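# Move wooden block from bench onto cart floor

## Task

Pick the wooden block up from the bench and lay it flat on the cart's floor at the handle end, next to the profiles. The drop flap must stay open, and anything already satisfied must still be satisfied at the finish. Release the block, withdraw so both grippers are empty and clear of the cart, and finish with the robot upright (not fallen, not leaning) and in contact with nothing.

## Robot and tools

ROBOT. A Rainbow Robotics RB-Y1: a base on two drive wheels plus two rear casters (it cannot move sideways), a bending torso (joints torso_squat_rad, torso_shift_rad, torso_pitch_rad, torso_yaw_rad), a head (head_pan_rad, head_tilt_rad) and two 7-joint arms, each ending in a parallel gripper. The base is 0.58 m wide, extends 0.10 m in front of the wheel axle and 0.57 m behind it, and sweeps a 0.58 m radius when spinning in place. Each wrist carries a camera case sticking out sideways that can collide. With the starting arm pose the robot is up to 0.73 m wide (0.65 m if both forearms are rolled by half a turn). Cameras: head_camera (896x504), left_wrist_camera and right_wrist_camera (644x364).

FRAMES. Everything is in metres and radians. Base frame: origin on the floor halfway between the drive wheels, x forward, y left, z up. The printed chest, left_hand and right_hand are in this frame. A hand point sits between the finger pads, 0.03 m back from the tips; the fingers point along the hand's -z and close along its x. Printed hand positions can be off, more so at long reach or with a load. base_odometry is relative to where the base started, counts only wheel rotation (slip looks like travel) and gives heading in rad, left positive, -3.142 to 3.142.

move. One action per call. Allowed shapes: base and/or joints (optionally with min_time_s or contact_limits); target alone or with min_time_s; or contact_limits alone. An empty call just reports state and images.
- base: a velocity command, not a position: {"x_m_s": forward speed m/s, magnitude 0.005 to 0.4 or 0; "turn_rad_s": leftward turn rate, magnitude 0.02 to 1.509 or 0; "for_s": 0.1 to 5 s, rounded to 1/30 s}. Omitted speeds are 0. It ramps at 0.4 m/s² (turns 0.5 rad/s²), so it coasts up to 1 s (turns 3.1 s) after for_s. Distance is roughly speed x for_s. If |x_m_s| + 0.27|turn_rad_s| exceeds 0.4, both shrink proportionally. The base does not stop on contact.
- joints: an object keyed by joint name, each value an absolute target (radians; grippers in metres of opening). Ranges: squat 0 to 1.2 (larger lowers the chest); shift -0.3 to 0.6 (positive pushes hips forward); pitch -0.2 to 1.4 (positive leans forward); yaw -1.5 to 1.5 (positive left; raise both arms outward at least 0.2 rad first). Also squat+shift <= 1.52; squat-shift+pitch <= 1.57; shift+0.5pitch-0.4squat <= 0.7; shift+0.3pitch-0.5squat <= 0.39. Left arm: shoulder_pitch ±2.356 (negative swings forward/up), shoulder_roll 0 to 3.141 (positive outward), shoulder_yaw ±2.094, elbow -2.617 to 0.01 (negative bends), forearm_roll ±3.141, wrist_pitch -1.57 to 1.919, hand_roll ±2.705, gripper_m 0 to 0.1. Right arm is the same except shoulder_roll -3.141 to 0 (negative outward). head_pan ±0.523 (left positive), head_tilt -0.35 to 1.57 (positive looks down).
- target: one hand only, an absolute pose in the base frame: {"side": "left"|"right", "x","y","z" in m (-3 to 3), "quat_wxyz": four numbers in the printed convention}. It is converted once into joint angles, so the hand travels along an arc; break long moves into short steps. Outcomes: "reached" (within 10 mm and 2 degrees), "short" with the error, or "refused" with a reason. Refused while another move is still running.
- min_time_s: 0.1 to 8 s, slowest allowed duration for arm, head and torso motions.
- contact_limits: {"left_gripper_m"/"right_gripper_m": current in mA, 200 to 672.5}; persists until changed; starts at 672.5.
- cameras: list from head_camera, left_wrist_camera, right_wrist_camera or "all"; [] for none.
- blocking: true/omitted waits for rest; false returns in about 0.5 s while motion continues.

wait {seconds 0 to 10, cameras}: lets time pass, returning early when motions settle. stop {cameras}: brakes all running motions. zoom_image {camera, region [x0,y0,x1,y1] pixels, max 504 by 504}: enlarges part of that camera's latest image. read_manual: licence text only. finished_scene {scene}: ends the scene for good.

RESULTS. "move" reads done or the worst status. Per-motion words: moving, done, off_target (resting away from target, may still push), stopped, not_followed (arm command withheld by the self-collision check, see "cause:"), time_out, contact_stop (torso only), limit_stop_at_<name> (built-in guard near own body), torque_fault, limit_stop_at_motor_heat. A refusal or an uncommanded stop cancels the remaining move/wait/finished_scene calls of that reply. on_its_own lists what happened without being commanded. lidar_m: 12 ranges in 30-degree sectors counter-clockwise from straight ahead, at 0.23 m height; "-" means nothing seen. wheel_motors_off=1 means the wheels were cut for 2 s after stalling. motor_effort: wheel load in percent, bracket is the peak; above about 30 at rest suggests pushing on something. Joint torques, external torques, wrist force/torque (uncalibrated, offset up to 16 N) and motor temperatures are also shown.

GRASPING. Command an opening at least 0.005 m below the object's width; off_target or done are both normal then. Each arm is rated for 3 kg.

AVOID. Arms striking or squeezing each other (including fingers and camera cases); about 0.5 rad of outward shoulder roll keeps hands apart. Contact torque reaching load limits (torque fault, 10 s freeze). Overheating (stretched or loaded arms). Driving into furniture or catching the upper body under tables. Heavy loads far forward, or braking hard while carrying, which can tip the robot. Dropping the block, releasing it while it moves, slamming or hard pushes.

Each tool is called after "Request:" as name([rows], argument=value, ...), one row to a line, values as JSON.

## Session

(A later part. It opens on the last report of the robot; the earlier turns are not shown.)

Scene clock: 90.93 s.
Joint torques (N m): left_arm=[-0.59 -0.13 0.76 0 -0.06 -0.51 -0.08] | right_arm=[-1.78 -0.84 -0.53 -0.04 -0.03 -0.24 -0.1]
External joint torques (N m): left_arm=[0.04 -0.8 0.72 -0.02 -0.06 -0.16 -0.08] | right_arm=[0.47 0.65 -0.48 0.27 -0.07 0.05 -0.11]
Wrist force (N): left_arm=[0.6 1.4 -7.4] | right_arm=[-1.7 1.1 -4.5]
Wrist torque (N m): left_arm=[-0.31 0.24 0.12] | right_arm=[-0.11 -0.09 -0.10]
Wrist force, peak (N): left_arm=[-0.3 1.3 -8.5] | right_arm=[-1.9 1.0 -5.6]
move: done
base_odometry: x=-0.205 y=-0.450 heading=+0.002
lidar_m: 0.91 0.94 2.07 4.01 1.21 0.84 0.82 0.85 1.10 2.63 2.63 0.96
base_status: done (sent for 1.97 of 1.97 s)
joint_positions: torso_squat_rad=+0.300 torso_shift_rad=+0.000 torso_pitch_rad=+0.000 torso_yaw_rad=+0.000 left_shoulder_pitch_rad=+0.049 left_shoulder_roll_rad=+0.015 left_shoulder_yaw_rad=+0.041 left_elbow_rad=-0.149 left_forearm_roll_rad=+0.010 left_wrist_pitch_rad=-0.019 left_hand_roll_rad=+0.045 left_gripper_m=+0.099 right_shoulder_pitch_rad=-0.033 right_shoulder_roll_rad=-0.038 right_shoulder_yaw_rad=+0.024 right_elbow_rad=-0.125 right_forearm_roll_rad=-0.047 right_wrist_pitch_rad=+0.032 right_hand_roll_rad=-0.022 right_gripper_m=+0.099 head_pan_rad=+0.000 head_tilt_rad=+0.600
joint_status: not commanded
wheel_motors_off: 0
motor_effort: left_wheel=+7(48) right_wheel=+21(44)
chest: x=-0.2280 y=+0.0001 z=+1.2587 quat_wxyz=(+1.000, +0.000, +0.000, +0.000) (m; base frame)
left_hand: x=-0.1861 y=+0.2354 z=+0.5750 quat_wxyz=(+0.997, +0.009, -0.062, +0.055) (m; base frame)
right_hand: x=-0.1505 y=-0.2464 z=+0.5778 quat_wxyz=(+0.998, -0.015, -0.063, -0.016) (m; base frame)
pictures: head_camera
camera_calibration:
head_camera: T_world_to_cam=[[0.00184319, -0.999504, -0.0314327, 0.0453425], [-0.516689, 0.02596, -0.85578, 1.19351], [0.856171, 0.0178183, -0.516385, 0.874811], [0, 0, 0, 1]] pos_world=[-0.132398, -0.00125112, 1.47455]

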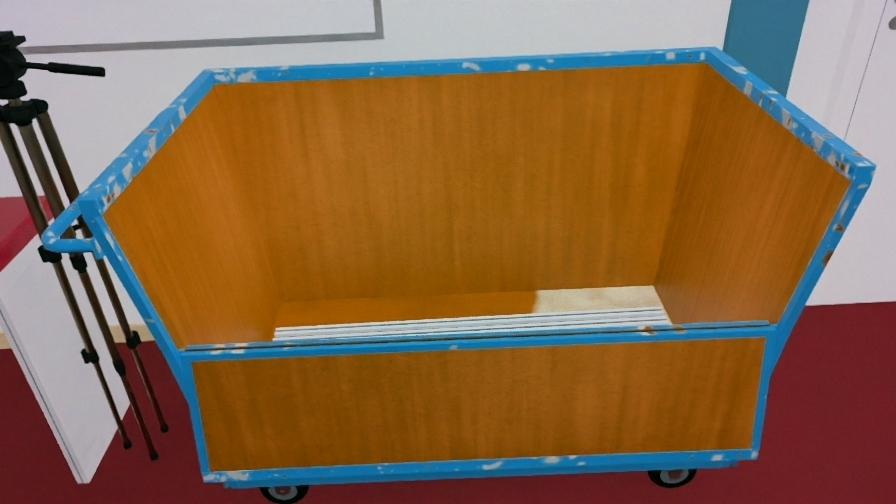

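Request:
move(base={"turn_rad_s":0.05,"for_s":0.6}, joints={"torso_squat_rad":0.8,"torso_shift_rad":0.15,"torso_pitch_rad":0.5,"left_gripper_m":0,"right_gripper_m":0,"left_shoulder_roll_rad":0.3,"right_shoulder_roll_rad":-0.3,"left_shoulder_pitch_rad":-0.6,"right_shoulder_pitch_rad":-0.6,"left_elbow_rad":-1.4,"right_elbow_rad":-1.4}, cameras=["head_camera"])

Request:
move(joints={"torso_squat_rad":0.8,"torso_shift_rad":0.15,"torso_pitch_rad":0.9}, cameras=["head_camera"])

Request:
move(target={"side":"left","x":0.42,"y":0.22,"z":0.68,"quat_wxyz":[1,0,0,0]})

Request:
move(target={"side":"right","x":0.42,"y":-0.22,"z":0.68,"quat_wxyz":[1,0,0,0]}, cameras=["head_camera","left_wrist_camera"])

Scene clock: 100.57 s.
Joint torques (N m): left_arm=[-11.44 4.39 3.33 -9.89 -0.06 -2.1 -0.09] | right_arm=[-11.72 -5.27 -3.01 -10.71 0.11 -1.97 0.13]
External joint torques (N m): left_arm=[1.37 -1.58 0.34 0.38 -0.11 -0.16 -0.04] | right_arm=[0.44 0.24 -0.15 -1.12 -0.12 -0.12 0.09]
Wrist force (N): left_arm=[-5.1 1.0 -1.6] | right_arm=[-6.6 2.0 0.7]
Wrist torque (N m): left_arm=[-0.29 -0.12 0.18] | right_arm=[-0.24 -0.34 -0.11]
Wrist force, peak (N): left_arm=[-0.4 1.2 -9.0] | right_arm=[-7.7 1.9 0.3]
move: done
base_odometry: x=-0.205 y=-0.450 heading=+0.031
lidar_m: 0.91 0.95 2.06 3.53 1.18 0.85 0.80 0.86 1.14 2.93 2.55 0.96
base_status: done (sent for 0.6 of 0.6 s)
joint_positions: torso_squat_rad=+0.800 torso_shift_rad=+0.150 torso_pitch_rad=+0.500 torso_yaw_rad=+0.000 left_shoulder_pitch_rad=-0.600 left_shoulder_roll_rad=+0.300 left_shoulder_yaw_rad=+0.041 left_elbow_rad=-1.400 left_forearm_roll_rad=+0.010 left_wrist_pitch_rad=-0.019 left_hand_roll_rad=+0.045 left_gripper_m=+0.000 right_shoulder_pitch_rad=-0.600 right_shoulder_roll_rad=-0.300 right_shoulder_yaw_rad=+0.024 right_elbow_rad=-1.400 right_forearm_roll_rad=-0.047 right_wrist_pitch_rad=+0.032 right_hand_roll_rad=-0.022 right_gripper_m=+0.000 head_pan_rad=+0.000 head_tilt_rad=+0.600
joint_status: all done
wheel_motors_off: 0
motor_effort: left_wheel=-4(9) right_wheel=+17(52)
chest: x=-0.0067 y=+0.0001 z=+1.0343 quat_wxyz=(+0.969, +0.000, +0.247, +0.000) (m; base frame)
left_hand: x=+0.5744 y=+0.2330 z=+0.7738 quat_wxyz=(+0.721, +0.028, -0.683, -0.115) (m; base frame)
right_hand: x=+0.5683 y=-0.2042 z=+0.7541 quat_wxyz=(+0.740, -0.007, -0.659, +0.134) (m; base frame)
pictures: head_camera
camera_calibration:
head_camera: T_world_to_cam=[[-0.0135407, -0.999502, -0.0285197, 0.0347899], [-0.863728, 0.026062, -0.503285, 0.748959], [0.503777, 0.0178184, -0.86365, 0.926232], [0, 0, 0, 1]] pos_world=[0.180753, -0.00125082, 1.17787]

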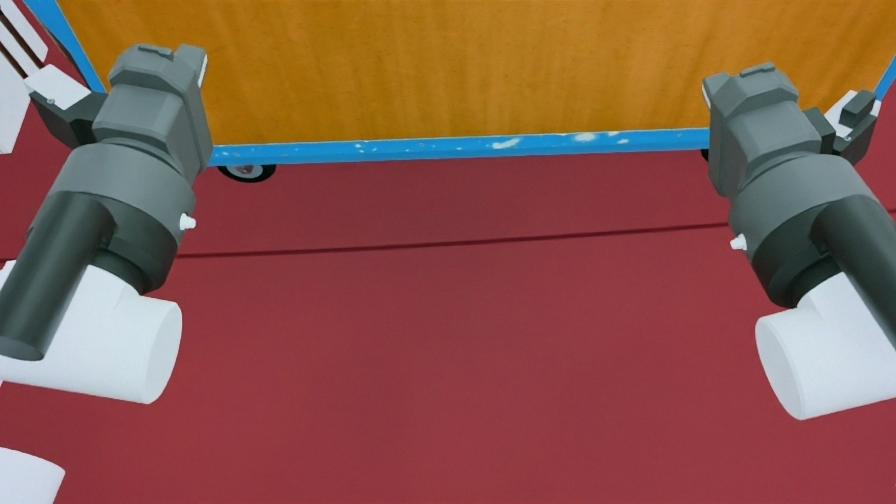

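Scene clock: 102.67 s.
Joint torques (N m): left_arm=[-3.87 3.15 2.95 -8.57 -0.07 -1.9 -0.09] | right_arm=[-3.24 -3.44 -2.33 -8.89 0.11 -1.74 0.02]
External joint torques (N m): left_arm=[0.44 -0.98 0.75 0.22 -0.11 -0.1 -0.04] | right_arm=[0.48 0.25 -0.39 -0.75 -0.1 -0.08 -0.03]
Wrist force (N): left_arm=[-4.8 1.4 -4.4] | right_arm=[-5.9 2.0 -1.8]
Wrist torque (N m): left_arm=[-0.35 -0.12 0.12] | right_arm=[-0.27 -0.29 -0.09]
Wrist force, peak (N): left_arm=[-5.7 0.9 -4.6] | right_arm=[-6.9 1.9 -1.6]
move: done
base_odometry: x=-0.205 y=-0.450 heading=+0.031
lidar_m: 0.91 0.96 2.06 3.55 1.19 0.85 0.80 0.85 1.13 2.93 2.54 0.96
base_status: not commanded
joint_positions: torso_squat_rad=+0.800 torso_shift_rad=+0.150 torso_pitch_rad=+0.900 torso_yaw_rad=+0.000 left_shoulder_pitch_rad=-0.600 left_shoulder_roll_rad=+0.300 left_shoulder_yaw_rad=+0.041 left_elbow_rad=-1.400 left_forearm_roll_rad=+0.010 left_wrist_pitch_rad=-0.019 left_hand_roll_rad=+0.045 left_gripper_m=+0.000 right_shoulder_pitch_rad=-0.600 right_shoulder_roll_rad=-0.300 right_shoulder_yaw_rad=+0.024 right_elbow_rad=-1.400 right_forearm_roll_rad=-0.047 right_wrist_pitch_rad=+0.032 right_hand_roll_rad=-0.022 right_gripper_m=+0.000 head_pan_rad=+0.000 head_tilt_rad=+0.600
joint_status: all done
wheel_motors_off: 0
motor_effort: left_wheel=-3(4) right_wheel=+15(18)
chest: x=+0.0873 y=+0.0001 z=+0.9551 quat_wxyz=(+0.900, +0.000, +0.435, +0.000) (m; base frame)
left_hand: x=+0.5211 y=+0.2329 z=+0.4888 quat_wxyz=(+0.842, +0.005, -0.526, -0.118) (m; base frame)
right_hand: x=+0.5078 y=-0.2043 z=+0.4731 quat_wxyz=(+0.856, +0.019, -0.499, +0.133) (m; base frame)
pictures: head_camera
camera_calibration:
head_camera: T_world_to_cam=[[-0.0235759, -0.999502, -0.0209967, 0.0274928], [-0.991531, 0.0260605, -0.127225, 0.442223], [0.127709, 0.0178194, -0.991652, 0.965539], [0, 0, 0, 1]] pos_world=[0.315819, -0.00125083, 1.01432]

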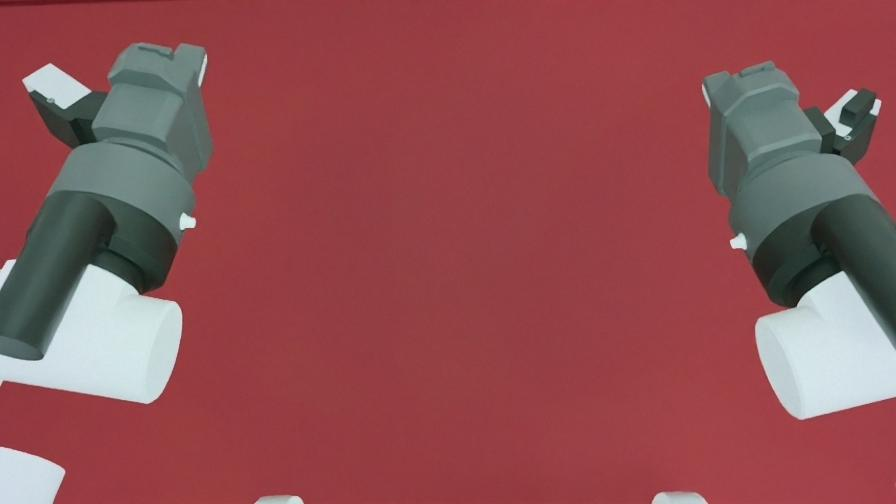

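Scene clock: 104.60 s.
Joint torques (N m): left_arm=[-8.43 7.34 7.32 -4.67 -0.34 -0.63 -0.15] | right_arm=[-2.91 -3.59 -2.18 -8.87 -0.04 -1.71 0.03]
External joint torques (N m): left_arm=[1.68 -2.45 -0.1 0.11 -0.37 -0.57 -0.15] | right_arm=[0.81 0.09 -0.24 -0.73 -0.25 -0.05 -0.01]
Wrist force (N): left_arm=[0.9 1.0 -8.0] | right_arm=[-5.7 1.4 -1.8]
Wrist torque (N m): left_arm=[-0.25 0.18 0.07] | right_arm=[-0.17 -0.28 -0.06]
Wrist force, peak (N): left_arm=[-0.6 2.9 -8.0] | right_arm=[-6.6 1.2 -2.1]
move: done
base_odometry: x=-0.205 y=-0.450 heading=+0.031
lidar_m: 0.92 0.95 2.07 3.54 1.19 0.85 0.80 0.84 1.15 2.93 2.54 0.97
base_status: not commanded
joint_positions: torso_squat_rad=+0.800 torso_shift_rad=+0.150 torso_pitch_rad=+0.900 torso_yaw_rad=+0.000 left_shoulder_pitch_rad=-1.051 left_shoulder_roll_rad=+1.058 left_shoulder_yaw_rad=-0.201 left_elbow_rad=-2.251 left_forearm_roll_rad=+1.018 left_wrist_pitch_rad=+1.919 left_hand_roll_rad=+0.990 left_gripper_m=+0.000 right_shoulder_pitch_rad=-0.600 right_shoulder_roll_rad=-0.300 right_shoulder_yaw_rad=+0.024 right_elbow_rad=-1.400 right_forearm_roll_rad=-0.047 right_wrist_pitch_rad=+0.032 right_hand_roll_rad=-0.022 right_gripper_m=+0.000 head_pan_rad=+0.000 head_tilt_rad=+0.600
joint_status: all done
wheel_motors_off: 0
motor_effort: left_wheel=-4(4) right_wheel=+16(18)
chest: x=+0.0873 y=+0.0001 z=+0.9551 quat_wxyz=(+0.900, +0.000, +0.435, +0.000) (m; base frame)
left_hand: x=+0.4201 y=+0.2203 z=+0.6802 quat_wxyz=(+1.000, +0.000, -0.001, +0.000) (m; base frame)
left_hand_status: reached (checked arc, planned for 1.6 s): 0 mm and 0.1 deg off.
right_hand: x=+0.5079 y=-0.2042 z=+0.4731 quat_wxyz=(+0.856, +0.019, -0.499, +0.133) (m; base frame)
pictures: none

Scene clock: 106.47 s.
Joint torques (N m): left_arm=[-8.69 8.03 7.62 -4.52 -0.11 -0.49 -0.28] | right_arm=[-10.89 -9.6 -5.93 -4.55 0.47 -0.09 0.24]
External joint torques (N m): left_arm=[1.41 -1.76 0.2 0.26 -0.14 -0.43 -0.28] | right_arm=[-1.17 0.66 1.19 0 0.26 -0.07 0.24]
Wrist force (N): left_arm=[1.5 0.7 -7.6] | right_arm=[-0.6 0.7 -4.7]
Wrist torque (N m): left_arm=[-0.22 0.25 0.12] | right_arm=[-0.08 0.06 0.08]
Wrist force, peak (N): left_arm=[0.9 1.5 -8.3] | right_arm=[-7.8 1.9 -1.6]
move: done
base_odometry: x=-0.205 y=-0.450 heading=+0.031
lidar_m: 0.92 0.95 2.07 3.54 1.18 0.85 0.81 0.85 1.13 2.94 2.55 0.96
base_status: not commanded
joint_positions: torso_squat_rad=+0.800 torso_shift_rad=+0.150 torso_pitch_rad=+0.900 torso_yaw_rad=+0.000 left_shoulder_pitch_rad=-1.050 left_shoulder_roll_rad=+1.058 left_shoulder_yaw_rad=-0.201 left_elbow_rad=-2.251 left_forearm_roll_rad=+1.018 left_wrist_pitch_rad=+1.919 left_hand_roll_rad=+0.990 left_gripper_m=+0.000 right_shoulder_pitch_rad=-1.046 right_shoulder_roll_rad=-1.056 right_shoulder_yaw_rad=+0.196 right_elbow_rad=-2.253 right_forearm_roll_rad=-1.016 right_wrist_pitch_rad=+1.919 right_hand_roll_rad=-0.988 right_gripper_m=+0.000 head_pan_rad=+0.000 head_tilt_rad=+0.600
joint_status: all done
wheel_motors_off: 0
motor_effort: left_wheel=-4(4) right_wheel=+17(19)
chest: x=+0.0873 y=+0.0001 z=+0.9551 quat_wxyz=(+0.900, +0.000, +0.435, +0.000) (m; base frame)
left_hand: x=+0.4201 y=+0.2203 z=+0.6802 quat_wxyz=(+1.000, +0.000, -0.001, +0.000) (m; base frame)
right_hand: x=+0.4199 y=-0.2207 z=+0.6801 quat_wxyz=(+1.000, +0.001, -0.001, -0.001) (m; base frame)
right_hand_status: reached (checked arc, planned for 1.6 s): 1 mm and 0.2 deg off.
pictures: head_camera, left_wrist_camera
camera_calibration:
head_camera: T_world_to_cam=[[-0.0235772, -0.999501, -0.020999, 0.0274956], [-0.991519, 0.0260639, -0.127323, 0.442318], [0.127807, 0.017819, -0.991639, 0.965494], [0, 0, 0, 1]] pos_world=[0.315818, -0.00125081, 1.01432]
left_wrist_camera: T_world_to_cam=[[0.999601, 0.0272678, -0.0073674, -0.421489], [0.0276011, -0.887581, 0.459824, -0.0997339], [0.00599923, -0.459844, -0.887979, 0.775234], [0, 0, 0, 1]] pos_world=[0.419423, 0.279458, 0.731146]

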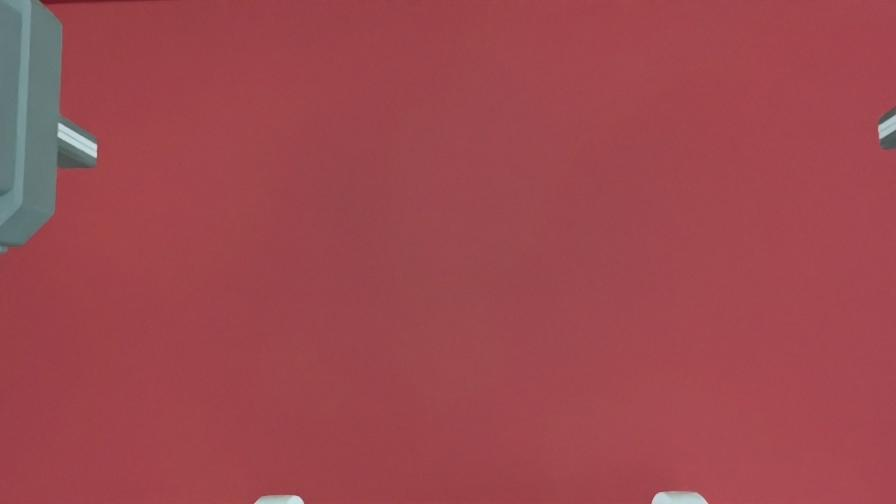

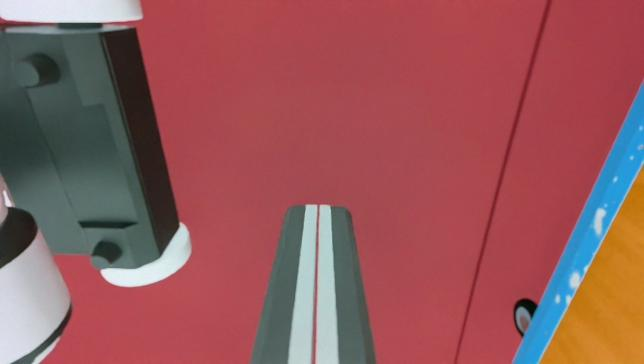

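Request:
move(base={"x_m_s":0.2,"for_s":2.5}, joints={"head_tilt_rad":0.2}, cameras=["all"])

Scene clock: 111.00 s.
Joint torques (N m): left_arm=[-8.93 7.72 7.88 -4.62 -0.1 -0.4 -0.34] | right_arm=[-10.45 -9.56 -6.09 -4.82 0.2 -0.03 0.28]
External joint torques (N m): left_arm=[1.17 -2.07 0.46 0.17 -0.13 -0.34 -0.35] | right_arm=[-0.73 0.7 1.03 -0.27 -0.02 -0.02 0.28]
Wrist force (N): left_arm=[0.7 1.5 -7.7] | right_arm=[-0.7 0.7 -4.8]
Wrist torque (N m): left_arm=[-0.34 0.15 0.09] | right_arm=[-0.08 0.03 0.09]
Wrist force, peak (N): left_arm=[1.0 2.2 -8.5] | right_arm=[-1.0 0.8 -5.6]
move: done
base_odometry: x=+0.295 y=-0.434 heading=+0.031
lidar_m: 0.41 0.44 0.60 4.50 1.91 1.37 1.30 1.37 1.84 4.69 0.60 0.43
base_status: done (sent for 2.5 of 2.5 s)
joint_positions: torso_squat_rad=+0.800 torso_shift_rad=+0.150 torso_pitch_rad=+0.900 torso_yaw_rad=+0.000 left_shoulder_pitch_rad=-1.050 left_shoulder_roll_rad=+1.058 left_shoulder_yaw_rad=-0.201 left_elbow_rad=-2.251 left_forearm_roll_rad=+1.018 left_wrist_pitch_rad=+1.919 left_hand_roll_rad=+0.990 left_gripper_m=+0.000 right_shoulder_pitch_rad=-1.046 right_shoulder_roll_rad=-1.056 right_shoulder_yaw_rad=+0.197 right_elbow_rad=-2.253 right_forearm_roll_rad=-1.016 right_wrist_pitch_rad=+1.919 right_hand_roll_rad=-0.988 right_gripper_m=+0.000 head_pan_rad=+0.000 head_tilt_rad=+0.200
joint_status: all done
wheel_motors_off: 0
motor_effort: left_wheel=+0(27) right_wheel=+0(42)
chest: x=+0.0873 y=+0.0001 z=+0.9551 quat_wxyz=(+0.900, +0.000, +0.435, +0.000) (m; base frame)
left_hand: x=+0.4200 y=+0.2203 z=+0.6801 quat_wxyz=(+1.000, +0.000, -0.001, +0.000) (m; base frame)
right_hand: x=+0.4199 y=-0.2207 z=+0.6801 quat_wxyz=(+1.000, +0.001, -0.001, -0.001) (m; base frame)
pictures: head_camera, left_wrist_camera, right_wrist_camera
camera_calibration:
head_camera: T_world_to_cam=[[-0.0135407, -0.999502, -0.0285197, 0.0329001], [-0.863728, 0.026062, -0.503285, 0.808827], [0.503777, 0.0178184, -0.86365, 0.732662], [0, 0, 0, 1]] pos_world=[0.329953, -0.00125082, 1.04077]
left_wrist_camera: T_world_to_cam=[[0.999599, 0.0273106, -0.00750017, -0.421403], [0.0277007, -0.88762, 0.459743, -0.0997052], [0.00589855, -0.459766, -0.888021, 0.775284], [0, 0, 0, 1]] pos_world=[0.419423, 0.279458, 0.731146]
right_wrist_camera: T_world_to_cam=[[-0.999191, -0.0279263, -0.0289499, 0.431877], [-0.0387662, 0.860571, 0.507853, -0.112098], [0.010731, 0.508565, -0.860957, 0.765409], [0, 0, 0, 1]] pos_world=[0.418968, -0.280731, 0.728417]

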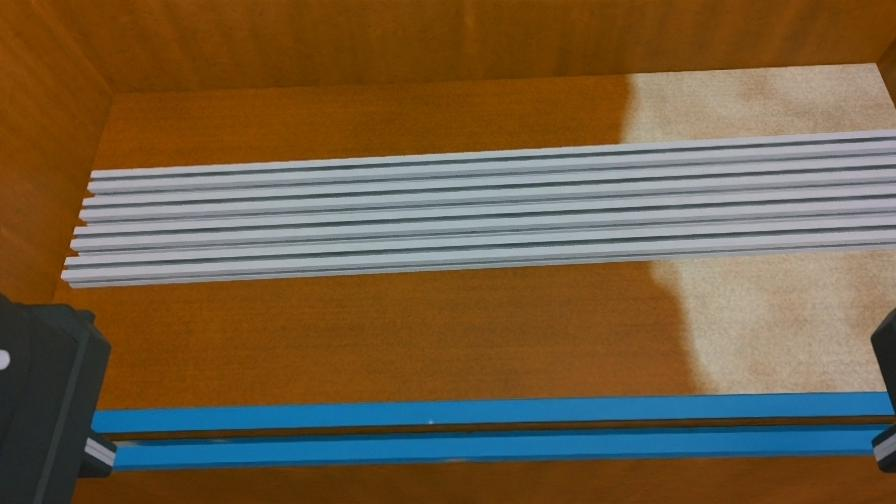

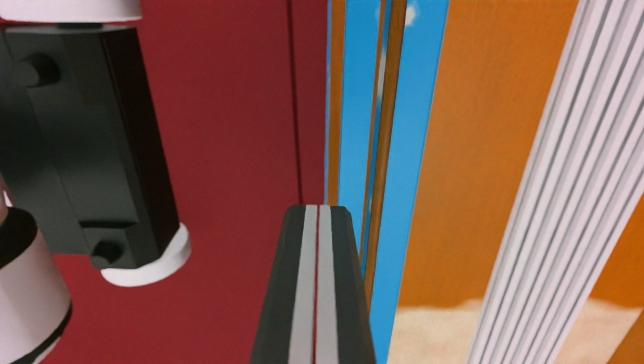

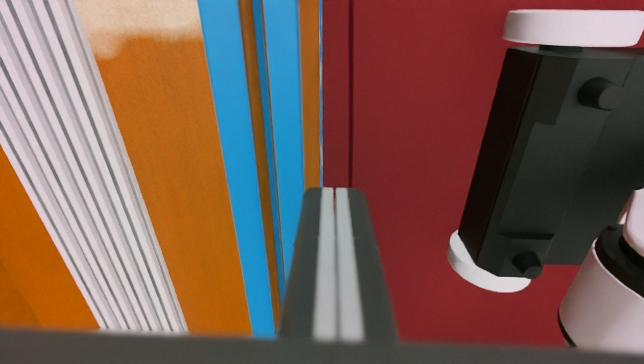

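Request:
move(base={"x_m_s":0.1,"for_s":1.7})

Request:
move(target={"side":"left","x":0.46,"y":0.25,"z":0.62,"quat_wxyz":[1,0,0,0]})

Request:
move(target={"side":"right","x":0.46,"y":-0.25,"z":0.62,"quat_wxyz":[1,0,0,0]})

Request:
move(target={"side":"left","x":0.46,"y":0.25,"z":0.42,"quat_wxyz":[1,0,0,0]}, min_time_s=2, cameras=["all"])

Scene clock: 117.20 s.
Joint torques (N m): left_arm=[-8.96 8.01 7.84 -4.52 -0.09 -0.42 -0.26] | right_arm=[-10.71 -9.72 -6.4 -4.95 0.11 0.01 0.27]
External joint torques (N m): left_arm=[1.14 -1.77 0.42 0.26 -0.12 -0.36 -0.26] | right_arm=[-0.99 0.54 0.71 -0.39 -0.1 0.02 0.27]
Wrist force (N): left_arm=[1.2 1.2 -8.0] | right_arm=[-0.8 0.9 -5.1]
Wrist torque (N m): left_arm=[-0.28 0.19 0.07] | right_arm=[-0.11 0.03 0.08]
Wrist force, peak (N): left_arm=[0.9 1.1 -8.7] | right_arm=[-0.7 0.8 -5.7]
move: done
base_odometry: x=+0.465 y=-0.429 heading=+0.031
lidar_m: 0.24 0.26 0.35 1.81 2.16 1.55 1.46 1.53 2.06 4.69 0.36 0.25
base_status: done (sent for 1.7 of 1.7 s)
joint_positions: torso_squat_rad=+0.800 torso_shift_rad=+0.150 torso_pitch_rad=+0.900 torso_yaw_rad=+0.000 left_shoulder_pitch_rad=-1.050 left_shoulder_roll_rad=+1.058 left_shoulder_yaw_rad=-0.201 left_elbow_rad=-2.251 left_forearm_roll_rad=+1.018 left_wrist_pitch_rad=+1.919 left_hand_roll_rad=+0.990 left_gripper_m=+0.000 right_shoulder_pitch_rad=-1.046 right_shoulder_roll_rad=-1.056 right_shoulder_yaw_rad=+0.197 right_elbow_rad=-2.253 right_forearm_roll_rad=-1.016 right_wrist_pitch_rad=+1.919 right_hand_roll_rad=-0.988 right_gripper_m=+0.000 head_pan_rad=+0.000 head_tilt_rad=+0.200
joint_status: not commanded
wheel_motors_off: 0
motor_effort: left_wheel=+0(25) right_wheel=-1(22)
chest: x=+0.0873 y=+0.0001 z=+0.9550 quat_wxyz=(+0.900, +0.000, +0.435, +0.000) (m; base frame)
left_hand: x=+0.4200 y=+0.2203 z=+0.6801 quat_wxyz=(+1.000, +0.000, -0.001, +0.000) (m; base frame)
right_hand: x=+0.4199 y=-0.2207 z=+0.6801 quat_wxyz=(+1.000, +0.001, -0.001, -0.001) (m; base frame)
pictures: none

Scene clock: 118.17 s.
Joint torques (N m): left_arm=[-9.6 8.93 8.25 -5.65 0.09 -0.15 0.07] | right_arm=[-10.69 -9.43 -6.5 -5.02 0.13 -0.07 0.29]
External joint torques (N m): left_arm=[1.35 -2.06 0.29 -0.05 0.07 -0.08 0.07] | right_arm=[-0.98 0.83 0.61 -0.47 -0.08 -0.05 0.29]
Wrist force (N): left_arm=[0.8 1.4 -7.7] | right_arm=[-1.0 1.1 -4.7]
Wrist torque (N m): left_arm=[-0.32 0.18 0.19] | right_arm=[-0.14 -0.01 0.10]
Wrist force, peak (N): left_arm=[1.2 1.5 -8.4] | right_arm=[-1.3 0.8 -5.5]
move: done
base_odometry: x=+0.464 y=-0.429 heading=+0.031
lidar_m: 0.24 0.25 0.36 1.81 2.16 1.55 1.47 1.54 2.05 4.70 0.36 0.26
base_status: not commanded
joint_positions: torso_squat_rad=+0.800 torso_shift_rad=+0.150 torso_pitch_rad=+0.900 torso_yaw_rad=+0.000 left_shoulder_pitch_rad=-1.027 left_shoulder_roll_rad=+1.026 left_shoulder_yaw_rad=-0.236 left_elbow_rad=-1.964 left_forearm_roll_rad=+0.902 left_wrist_pitch_rad=+1.728 left_hand_roll_rad=+0.753 left_gripper_m=+0.000 right_shoulder_pitch_rad=-1.046 right_shoulder_roll_rad=-1.056 right_shoulder_yaw_rad=+0.197 right_elbow_rad=-2.253 right_forearm_roll_rad=-1.016 right_wrist_pitch_rad=+1.919 right_hand_roll_rad=-0.988 right_gripper_m=+0.000 head_pan_rad=+0.000 head_tilt_rad=+0.200
joint_status: all done
wheel_motors_off: 0
motor_effort: left_wheel=+1(2) right_wheel=+0(2)
chest: x=+0.0873 y=+0.0001 z=+0.9551 quat_wxyz=(+0.900, +0.000, +0.435, +0.000) (m; base frame)
left_hand: x=+0.4601 y=+0.2501 z=+0.6202 quat_wxyz=(+1.000, +0.000, +0.000, +0.000) (m; base frame)
left_hand_status: reached (checked arc, planned for 0.6 s): 0 mm and 0.0 deg off.
right_hand: x=+0.4199 y=-0.2206 z=+0.6801 quat_wxyz=(+1.000, +0.001, -0.001, -0.001) (m; base frame)
pictures: none

Scene clock: 119.10 s.
Joint torques (N m): left_arm=[-9.84 9.04 8.47 -5.48 -0.02 -0.23 0.09] | right_arm=[-10.12 -10.33 -6.48 -5.99 -0.05 0.19 -0.21]
External joint torques (N m): left_arm=[1.12 -1.95 0.51 0.12 -0.04 -0.16 0.09] | right_arm=[0.36 1.05 1.09 -0.72 -0.27 0.21 -0.21]
Wrist force (N): left_arm=[-0.3 0.7 -7.2] | right_arm=[-0.6 0.9 -4.3]
Wrist torque (N m): left_arm=[-0.24 0.02 0.16] | right_arm=[-0.09 0.07 -0.10]
Wrist force, peak (N): left_arm=[0.8 1.3 -8.3] | right_arm=[-0.2 0.1 -6.5]
move: done
base_odometry: x=+0.464 y=-0.429 heading=+0.031
lidar_m: 0.25 0.25 0.35 1.81 2.14 1.54 1.47 1.53 2.07 4.70 0.37 0.25
base_status: not commanded
joint_positions: torso_squat_rad=+0.800 torso_shift_rad=+0.150 torso_pitch_rad=+0.900 torso_yaw_rad=+0.000 left_shoulder_pitch_rad=-1.027 left_shoulder_roll_rad=+1.025 left_shoulder_yaw_rad=-0.236 left_elbow_rad=-1.964 left_forearm_roll_rad=+0.902 left_wrist_pitch_rad=+1.728 left_hand_roll_rad=+0.753 left_gripper_m=+0.000 right_shoulder_pitch_rad=-1.026 right_shoulder_roll_rad=-1.023 right_shoulder_yaw_rad=+0.233 right_elbow_rad=-1.964 right_forearm_roll_rad=-0.900 right_wrist_pitch_rad=+1.730 right_hand_roll_rad=-0.751 right_gripper_m=+0.000 head_pan_rad=+0.000 head_tilt_rad=+0.200
joint_status: all done
wheel_motors_off: 0
motor_effort: left_wheel=+1(2) right_wheel=+0(3)
chest: x=+0.0873 y=+0.0001 z=+0.9551 quat_wxyz=(+0.900, +0.000, +0.435, +0.000) (m; base frame)
left_hand: x=+0.4601 y=+0.2500 z=+0.6202 quat_wxyz=(+1.000, +0.000, +0.000, +0.000) (m; base frame)
right_hand: x=+0.4601 y=-0.2501 z=+0.6202 quat_wxyz=(+1.000, +0.000, +0.000, +0.000) (m; base frame)
right_hand_status: reached (checked arc, planned for 0.6 s): 0 mm and 0.0 deg off.
pictures: none

Scene clock: 121.43 s.
Joint torques (N m): left_arm=[-10.7 6.95 5.28 -5.3 -0.28 -0.49 -0.24] | right_arm=[-10.18 -10.38 -6.72 -5.76 0.09 0.07 -0.32]
External joint torques (N m): left_arm=[0.55 -1.91 0.14 0.86 -0.3 -0.41 -0.24] | right_arm=[0.3 0.99 0.85 -0.49 -0.14 0.09 -0.32]
Wrist force (N): left_arm=[0.9 1.3 -7.4] | right_arm=[-0.6 0.8 -5.1]
Wrist torque (N m): left_arm=[-0.28 0.21 0.20] | right_arm=[-0.08 0.02 -0.09]
Wrist force, peak (N): left_arm=[1.1 2.4 -8.4] | right_arm=[-1.0 0.8 -5.4]
move: done
base_odometry: x=+0.464 y=-0.429 heading=+0.031
lidar_m: 0.25 0.26 0.36 1.80 2.16 1.56 1.47 1.54 2.07 4.70 0.37 0.26
base_status: not commanded
joint_positions: torso_squat_rad=+0.800 torso_shift_rad=+0.150 torso_pitch_rad=+0.900 torso_yaw_rad=+0.000 left_shoulder_pitch_rad=-1.063 left_shoulder_roll_rad=+0.702 left_shoulder_yaw_rad=-0.420 left_elbow_rad=-1.221 left_forearm_roll_rad=+0.624 left_wrist_pitch_rad=+1.181 left_hand_roll_rad=+0.456 left_gripper_m=+0.000 right_shoulder_pitch_rad=-1.026 right_shoulder_roll_rad=-1.023 right_shoulder_yaw_rad=+0.233 right_elbow_rad=-1.964 right_forearm_roll_rad=-0.900 right_wrist_pitch_rad=+1.730 right_hand_roll_rad=-0.751 right_gripper_m=+0.000 head_pan_rad=+0.000 head_tilt_rad=+0.200
joint_status: all done
wheel_motors_off: 0
motor_effort: left_wheel=+2(2) right_wheel=+0(3)
chest: x=+0.0873 y=+0.0001 z=+0.9551 quat_wxyz=(+0.900, +0.000, +0.435, +0.000) (m; base frame)
left_hand: x=+0.4600 y=+0.2500 z=+0.4201 quat_wxyz=(+1.000, +0.000, +0.000, +0.000) (m; base frame)
left_hand_status: reached (checked arc, planned for 2.0 s): 0 mm and 0.0 deg off.
right_hand: x=+0.4601 y=-0.2501 z=+0.6202 quat_wxyz=(+1.000, +0.000, +0.000, +0.000) (m; base frame)
pictures: head_camera, left_wrist_camera, right_wrist_camera
camera_calibration:
head_camera: T_world_to_cam=[[-0.0135407, -0.999502, -0.0285197, 0.0328987], [-0.863728, 0.026062, -0.503285, 0.80874], [0.503777, 0.0178184, -0.86365, 0.732713], [0, 0, 0, 1]] pos_world=[0.329853, -0.00125082, 1.04077]
left_wrist_camera: T_world_to_cam=[[0.999598, 0.0270699, -0.00837605, -0.463658], [0.0278922, -0.887853, 0.459281, 0.0451955], [0.00499597, -0.45933, -0.888252, 0.558161], [0, 0, 0, 1]] pos_world=[0.459422, 0.309058, 0.471147]
right_wrist_camera: T_world_to_cam=[[-0.999225, -0.0288564, -0.026765, 0.467853], [-0.0384439, 0.861308, 0.506627, -0.0540472], [0.00843353, 0.507263, -0.86175, 0.729587], [0, 0, 0, 1]] pos_world=[0.45926, -0.31004, 0.668625]

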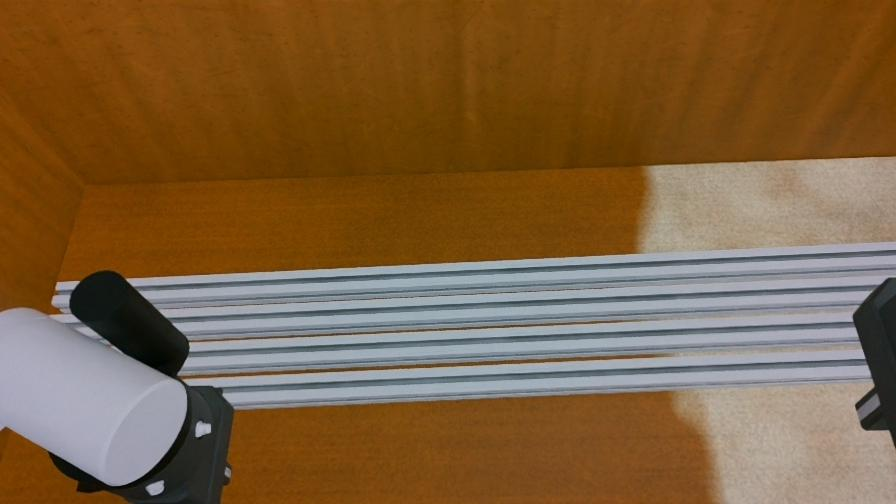

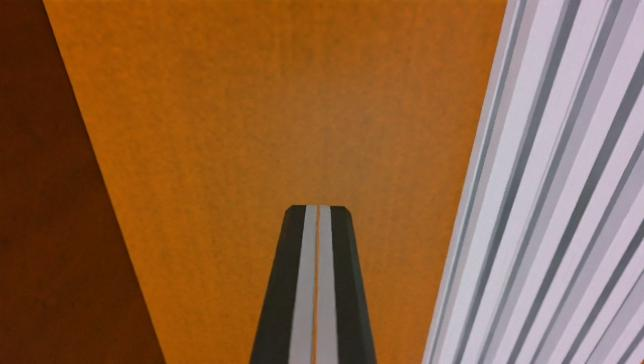

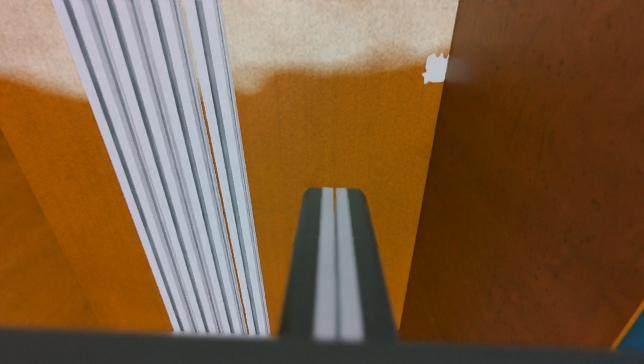

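Request:
move(target={"side":"left","x":0.46,"y":0.25,"z":0.38,"quat_wxyz":[1,0,0,0]}, min_time_s=1, cameras=["left_wrist_camera"])

Scene clock: 126.20 s.
Joint torques (N m): left_arm=[-10.85 6.4 3.66 -4.65 -0.22 -0.35 -0.3] | right_arm=[-10.04 -10.39 -6.64 -6.12 0.13 0.12 -0.33]
External joint torques (N m): left_arm=[0.99 -1.84 -0.31 0.89 -0.23 -0.26 -0.3] | right_arm=[0.44 0.98 0.93 -0.85 -0.1 0.14 -0.33]
Wrist force (N): left_arm=[0.7 1.9 -7.4] | right_arm=[-0.8 0.9 -5.3]
Wrist torque (N m): left_arm=[-0.36 0.17 0.17] | right_arm=[-0.10 0.02 -0.11]
Wrist force, peak (N): left_arm=[1.1 1.4 -8.9] | right_arm=[-0.9 1.1 -5.7]
move: done
base_odometry: x=+0.465 y=-0.429 heading=+0.031
lidar_m: 0.24 0.25 0.35 1.81 2.16 1.55 1.47 1.54 2.07 4.71 0.36 0.27
base_status: not commanded
joint_positions: torso_squat_rad=+0.800 torso_shift_rad=+0.150 torso_pitch_rad=+0.900 torso_yaw_rad=+0.000 left_shoulder_pitch_rad=-1.136 left_shoulder_roll_rad=+0.610 left_shoulder_yaw_rad=-0.431 left_elbow_rad=-0.944 left_forearm_roll_rad=+0.614 left_wrist_pitch_rad=+1.028 left_hand_roll_rad=+0.358 left_gripper_m=+0.000 right_shoulder_pitch_rad=-1.026 right_shoulder_roll_rad=-1.023 right_shoulder_yaw_rad=+0.233 right_elbow_rad=-1.964 right_forearm_roll_rad=-0.900 right_wrist_pitch_rad=+1.730 right_hand_roll_rad=-0.751 right_gripper_m=+0.000 head_pan_rad=+0.000 head_tilt_rad=+0.200
joint_status: all done
wheel_motors_off: 0
motor_effort: left_wheel=+1(2) right_wheel=-2(2)
chest: x=+0.0873 y=+0.0001 z=+0.9551 quat_wxyz=(+0.900, +0.000, +0.435, +0.000) (m; base frame)
left_hand: x=+0.4600 y=+0.2499 z=+0.3802 quat_wxyz=(+1.000, +0.000, -0.001, +0.000) (m; base frame)
left_hand_status: reached (checked arc, planned for 1.0 s): 0 mm and 0.1 deg off.
right_hand: x=+0.4601 y=-0.2501 z=+0.6202 quat_wxyz=(+1.000, +0.000, +0.000, +0.000) (m; base frame)
pictures: left_wrist_camera
camera_calibration:
left_wrist_camera: T_world_to_cam=[[0.999598, 0.0272624, -0.00779609, -0.464302], [0.0277972, -0.887889, 0.459218, 0.0636028], [0.00559729, -0.45925, -0.88829, 0.522435], [0, 0, 0, 1]] pos_world=[0.459423, 0.309058, 0.431246]

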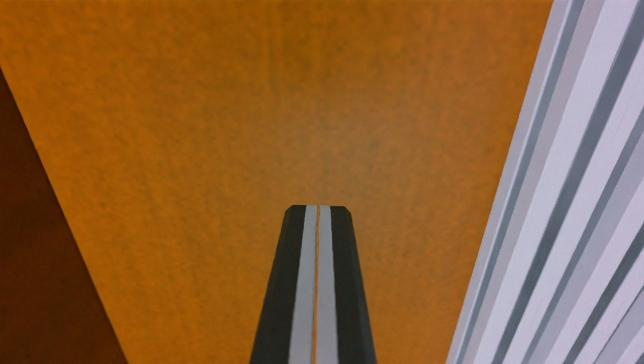

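Request:
move(target={"side":"left","x":0.46,"y":0.25,"z":0.312,"quat_wxyz":[1,0,0,0]}, min_time_s=2.5, cameras=["left_wrist_camera"])

Request:
move(target={"side":"right","x":0.46,"y":-0.25,"z":0.40,"quat_wxyz":[1,0,0,0]}, min_time_s=2)

Request:
move(target={"side":"right","x":0.46,"y":-0.25,"z":0.312,"quat_wxyz":[1,0,0,0]}, min_time_s=2.5, cameras=["right_wrist_camera","head_camera"])

Scene clock: 133.63 s.
Joint torques (N m): left_arm=[-11.45 4.12 2.97 -2.31 -0.31 -0.83 -0.37] | right_arm=[-10.07 -10.24 -6.63 -5.92 0.11 0.26 -0.26]
External joint torques (N m): left_arm=[0.6 -2.02 1.97 0.99 -0.29 -0.36 -0.36] | right_arm=[0.41 1.13 0.94 -0.65 -0.11 0.28 -0.26]
Wrist force (N): left_arm=[-0.3 0.9 -7.3] | right_arm=[-0.9 0.7 -5.2]
Wrist torque (N m): left_arm=[-0.26 0.12 0.16] | right_arm=[-0.05 0.02 -0.09]
Wrist force, peak (N): left_arm=[-0.5 1.3 -8.4] | right_arm=[-1.4 1.3 -5.5]
move: short
base_odometry: x=+0.465 y=-0.429 heading=+0.031
lidar_m: 0.24 0.26 0.36 1.81 2.16 1.54 1.47 1.54 2.05 4.71 0.36 0.26
base_status: not commanded
joint_positions: torso_squat_rad=+0.800 torso_shift_rad=+0.150 torso_pitch_rad=+0.900 torso_yaw_rad=+0.000 left_shoulder_pitch_rad=-1.293 left_shoulder_roll_rad=+0.391 left_shoulder_yaw_rad=-0.386 left_elbow_rad=-0.267 left_forearm_roll_rad=+0.594 left_wrist_pitch_rad=+0.436 left_hand_roll_rad=+0.144 left_gripper_m=+0.000 right_shoulder_pitch_rad=-1.026 right_shoulder_roll_rad=-1.023 right_shoulder_yaw_rad=+0.233 right_elbow_rad=-1.964 right_forearm_roll_rad=-0.900 right_wrist_pitch_rad=+1.730 right_hand_roll_rad=-0.751 right_gripper_m=+0.000 head_pan_rad=+0.000 head_tilt_rad=+0.200
joint_status: all done
wheel_motors_off: 0
motor_effort: left_wheel=+1(2) right_wheel=-1(2)
chest: x=+0.0873 y=+0.0001 z=+0.9551 quat_wxyz=(+0.900, +0.000, +0.435, +0.000) (m; base frame)
left_hand: x=+0.4590 y=+0.2499 z=+0.3140 quat_wxyz=(+0.995, +0.009, -0.095, +0.000) (m; base frame)
left_hand_status: short (checked arc, as near as the solve gets, planned for 2.5 s): 2 mm and 11.0 deg off. The place is met; only the turn is off.
right_hand: x=+0.4601 y=-0.2501 z=+0.6202 quat_wxyz=(+1.000, +0.000, +0.000, +0.000) (m; base frame)
pictures: left_wrist_camera
camera_calibration:
left_wrist_camera: T_world_to_cam=[[0.983083, 0.0251509, 0.181425, -0.515054], [-0.0582801, -0.896091, 0.440027, 0.141568], [0.17364, -0.443157, -0.879467, 0.379685], [0, 0, 0, 1]] pos_world=[0.448663, 0.308072, 0.36507]

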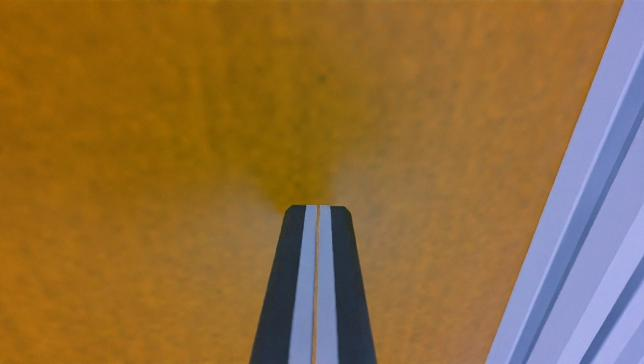

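Scene clock: 135.97 s.
Joint torques (N m): left_arm=[-11.36 4.22 2.9 -2.55 -0.41 -0.92 -0.29] | right_arm=[-13 -8.34 -3.78 -5.22 0.27 0.07 0.12]
External joint torques (N m): left_arm=[0.69 -1.92 1.9 0.75 -0.39 -0.45 -0.28] | right_arm=[-2.09 0.48 0.53 0.21 0.06 0.11 0.12]
Wrist force (N): left_arm=[-0.3 1.6 -7.7] | right_arm=[-0.6 0.9 -4.7]
Wrist torque (N m): left_arm=[-0.36 0.13 0.17] | right_arm=[-0.07 0.06 -0.11]
Wrist force, peak (N): left_arm=[-0.3 2.0 -8.0] | right_arm=[-1.3 1.0 -5.4]
move: done
base_odometry: x=+0.465 y=-0.429 heading=+0.031
lidar_m: 0.24 0.26 0.36 1.80 2.16 1.54 1.48 1.54 2.08 4.71 0.37 0.26
base_status: not commanded
joint_positions: torso_squat_rad=+0.800 torso_shift_rad=+0.150 torso_pitch_rad=+0.900 torso_yaw_rad=+0.000 left_shoulder_pitch_rad=-1.293 left_shoulder_roll_rad=+0.391 left_shoulder_yaw_rad=-0.386 left_elbow_rad=-0.267 left_forearm_roll_rad=+0.594 left_wrist_pitch_rad=+0.436 left_hand_roll_rad=+0.144 left_gripper_m=+0.000 right_shoulder_pitch_rad=-1.089 right_shoulder_roll_rad=-0.657 right_shoulder_yaw_rad=+0.423 right_elbow_rad=-1.101 right_forearm_roll_rad=-0.611 right_wrist_pitch_rad=+1.111 right_hand_roll_rad=-0.413 right_gripper_m=+0.000 head_pan_rad=+0.000 head_tilt_rad=+0.200
joint_status: all done
wheel_motors_off: 0
motor_effort: left_wheel=+2(2) right_wheel=+0(3)
chest: x=+0.0873 y=+0.0001 z=+0.9551 quat_wxyz=(+0.900, +0.000, +0.435, +0.000) (m; base frame)
left_hand: x=+0.4590 y=+0.2499 z=+0.3140 quat_wxyz=(+0.995, +0.009, -0.095, +0.000) (m; base frame)
right_hand: x=+0.4594 y=-0.2500 z=+0.4004 quat_wxyz=(+1.000, +0.000, -0.001, +0.000) (m; base frame)
right_hand_status: reached (checked arc, planned for 2.0 s): 1 mm and 0.1 deg off.
pictures: none

Scene clock: 138.80 s.
Joint torques (N m): left_arm=[-11.26 4.19 3 -2.57 -0.35 -0.85 -0.34] | right_arm=[-13.03 -5.06 -3.08 -2.2 0.29 -0.36 0.15]
External joint torques (N m): left_arm=[0.79 -1.96 2 0.73 -0.32 -0.38 -0.33] | right_arm=[-1.46 1.22 -2.26 0.73 0.12 0.04 0.14]
Wrist force (N): left_arm=[-0.3 1.6 -7.3] | right_arm=[-2.0 0.9 -4.9]
Wrist torque (N m): left_arm=[-0.30 0.11 0.23] | right_arm=[-0.14 -0.05 -0.09]
Wrist force, peak (N): left_arm=[-0.4 1.9 -8.3] | right_arm=[-1.6 1.0 -5.5]
move: short
base_odometry: x=+0.465 y=-0.429 heading=+0.031
lidar_m: 0.23 0.26 0.36 1.81 2.14 1.56 1.48 1.54 2.06 4.71 0.36 0.26
base_status: not commanded
joint_positions: torso_squat_rad=+0.800 torso_shift_rad=+0.150 torso_pitch_rad=+0.900 torso_yaw_rad=+0.000 left_shoulder_pitch_rad=-1.293 left_shoulder_roll_rad=+0.391 left_shoulder_yaw_rad=-0.386 left_elbow_rad=-0.267 left_forearm_roll_rad=+0.594 left_wrist_pitch_rad=+0.436 left_hand_roll_rad=+0.144 left_gripper_m=+0.000 right_shoulder_pitch_rad=-1.292 right_shoulder_roll_rad=-0.390 right_shoulder_yaw_rad=+0.378 right_elbow_rad=-0.267 right_forearm_roll_rad=-0.587 right_wrist_pitch_rad=+0.436 right_hand_roll_rad=-0.141 right_gripper_m=+0.000 head_pan_rad=+0.000 head_tilt_rad=+0.200
joint_status: all done
wheel_motors_off: 0
motor_effort: left_wheel=+0(2) right_wheel=+0(2)
chest: x=+0.0873 y=+0.0001 z=+0.9551 quat_wxyz=(+0.900, +0.000, +0.435, +0.000) (m; base frame)
left_hand: x=+0.4590 y=+0.2499 z=+0.3140 quat_wxyz=(+0.995, +0.009, -0.095, +0.000) (m; base frame)
right_hand: x=+0.4587 y=-0.2500 z=+0.3138 quat_wxyz=(+0.995, -0.009, -0.095, +0.000) (m; base frame)
right_hand_status: short (checked arc, as near as the solve gets, planned for 2.5 s): 2 mm and 11.0 deg off. The place is met; only the turn is off.
pictures: head_camera, right_wrist_camera
camera_calibration:
head_camera: T_world_to_cam=[[-0.0135407, -0.999502, -0.0285197, 0.0328987], [-0.863728, 0.026062, -0.503285, 0.80874], [0.503777, 0.0178184, -0.86365, 0.732713], [0, 0, 0, 1]] pos_world=[0.329853, -0.00125082, 1.04077]
right_wrist_camera: T_world_to_cam=[[-0.976206, -0.0314892, -0.214547, 0.506068], [-0.132316, 0.87036, 0.474305, 0.156531], [0.171798, 0.491408, -0.853817, 0.384248], [0, 0, 0, 1]] pos_world=[0.448725, -0.309125, 0.36241]

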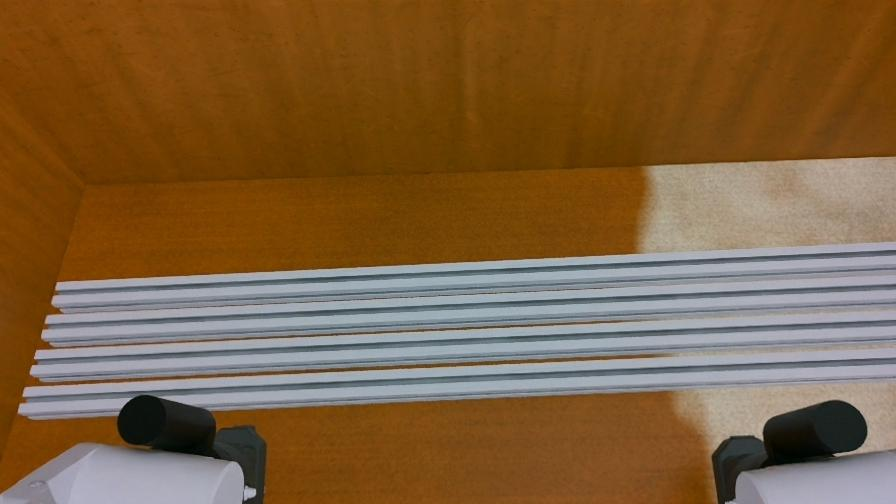

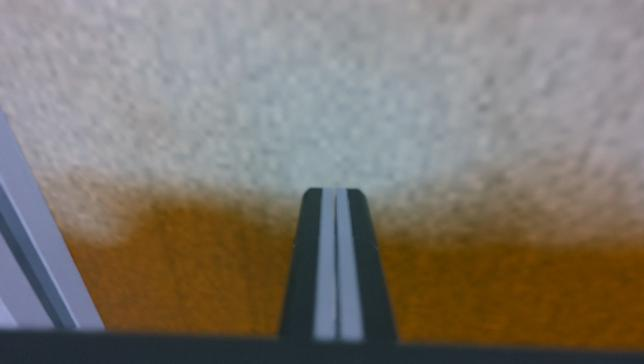

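Request:
move(base={"x_m_s":0.05,"for_s":2.2}, cameras=["all"])

Scene clock: 143.27 s.
Joint torques (N m): left_arm=[-11.44 4.48 2.79 -3.41 -0.43 -1.1 -0.27] | right_arm=[-12.04 -5.21 -3.24 -2.52 0.29 -0.36 0.17]
External joint torques (N m): left_arm=[0.6 -1.66 1.79 -0.11 -0.4 -0.63 -0.26] | right_arm=[-0.47 1.07 -2.42 0.41 0.11 0.04 0.16]
Wrist force (N): left_arm=[-2.1 1.5 -7.1] | right_arm=[-1.8 0.9 -4.9]
Wrist torque (N m): left_arm=[-0.34 0.14 0.21] | right_arm=[-0.09 -0.03 -0.14]
Wrist force, peak (N): left_arm=[-3.2 1.2 -8.6] | right_arm=[-2.1 0.9 -5.4]
move: done
base_odometry: x=+0.575 y=-0.426 heading=+0.031
lidar_m: 0.14 0.14 0.19 0.55 2.33 1.66 1.58 1.66 2.22 0.59 0.20 0.15
base_status: done (sent for 2.2 of 2.2 s)
joint_positions: torso_squat_rad=+0.800 torso_shift_rad=+0.150 torso_pitch_rad=+0.900 torso_yaw_rad=+0.000 left_shoulder_pitch_rad=-1.292 left_shoulder_roll_rad=+0.391 left_shoulder_yaw_rad=-0.386 left_elbow_rad=-0.267 left_forearm_roll_rad=+0.594 left_wrist_pitch_rad=+0.436 left_hand_roll_rad=+0.144 left_gripper_m=+0.000 right_shoulder_pitch_rad=-1.292 right_shoulder_roll_rad=-0.390 right_shoulder_yaw_rad=+0.378 right_elbow_rad=-0.267 right_forearm_roll_rad=-0.587 right_wrist_pitch_rad=+0.436 right_hand_roll_rad=-0.141 right_gripper_m=+0.000 head_pan_rad=+0.000 head_tilt_rad=+0.200
joint_status: not commanded
wheel_motors_off: 0
motor_effort: left_wheel=+1(24) right_wheel=-1(22)
chest: x=+0.0873 y=+0.0001 z=+0.9550 quat_wxyz=(+0.900, +0.000, +0.435, +0.000) (m; base frame)
left_hand: x=+0.4588 y=+0.2500 z=+0.3138 quat_wxyz=(+0.995, +0.009, -0.095, +0.000) (m; base frame)
right_hand: x=+0.4588 y=-0.2500 z=+0.3138 quat_wxyz=(+0.995, -0.009, -0.095, +0.000) (m; base frame)
pictures: head_camera, left_wrist_camera, right_wrist_camera
camera_calibration:
head_camera: T_world_to_cam=[[-0.0135407, -0.999502, -0.0285197, 0.0328972], [-0.863728, 0.026062, -0.503285, 0.808776], [0.503777, 0.0178184, -0.86365, 0.732576], [0, 0, 0, 1]] pos_world=[0.329953, -0.00125082, 1.04067]
left_wrist_camera: T_world_to_cam=[[0.98317, 0.0252103, 0.180944, -0.514724], [-0.0579958, -0.896133, 0.439979, 0.141593], [0.173242, -0.443069, -0.879589, 0.379873], [0, 0, 0, 1]] pos_world=[0.448463, 0.308172, 0.36497]
right_wrist_camera: T_world_to_cam=[[-0.976223, -0.0315364, -0.214464, 0.506009], [-0.132318, 0.870354, 0.474316, 0.156573], [0.171701, 0.491416, -0.853832, 0.384215], [0, 0, 0, 1]] pos_world=[0.448724, -0.309126, 0.36231]

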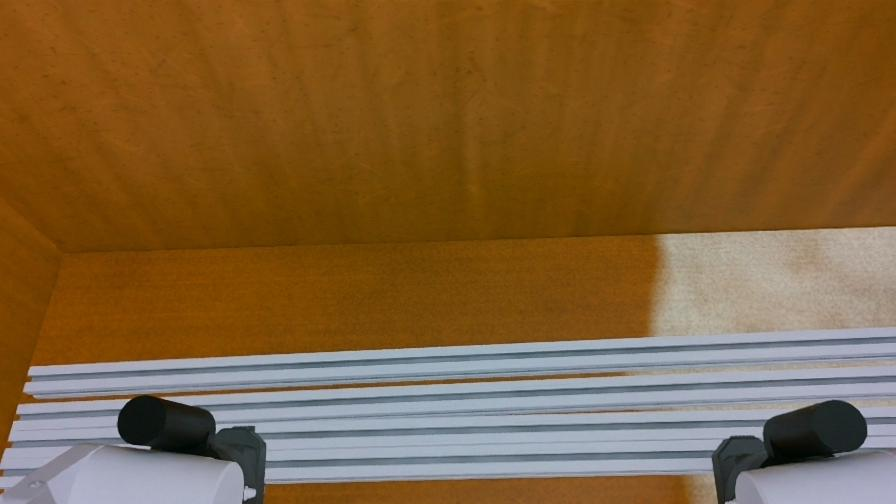

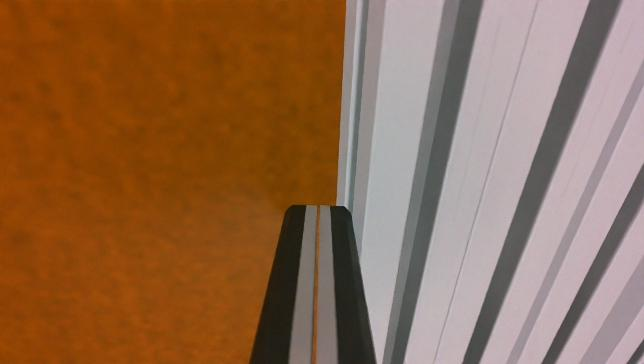

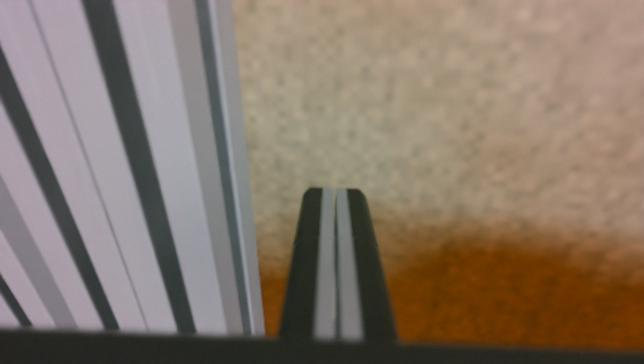

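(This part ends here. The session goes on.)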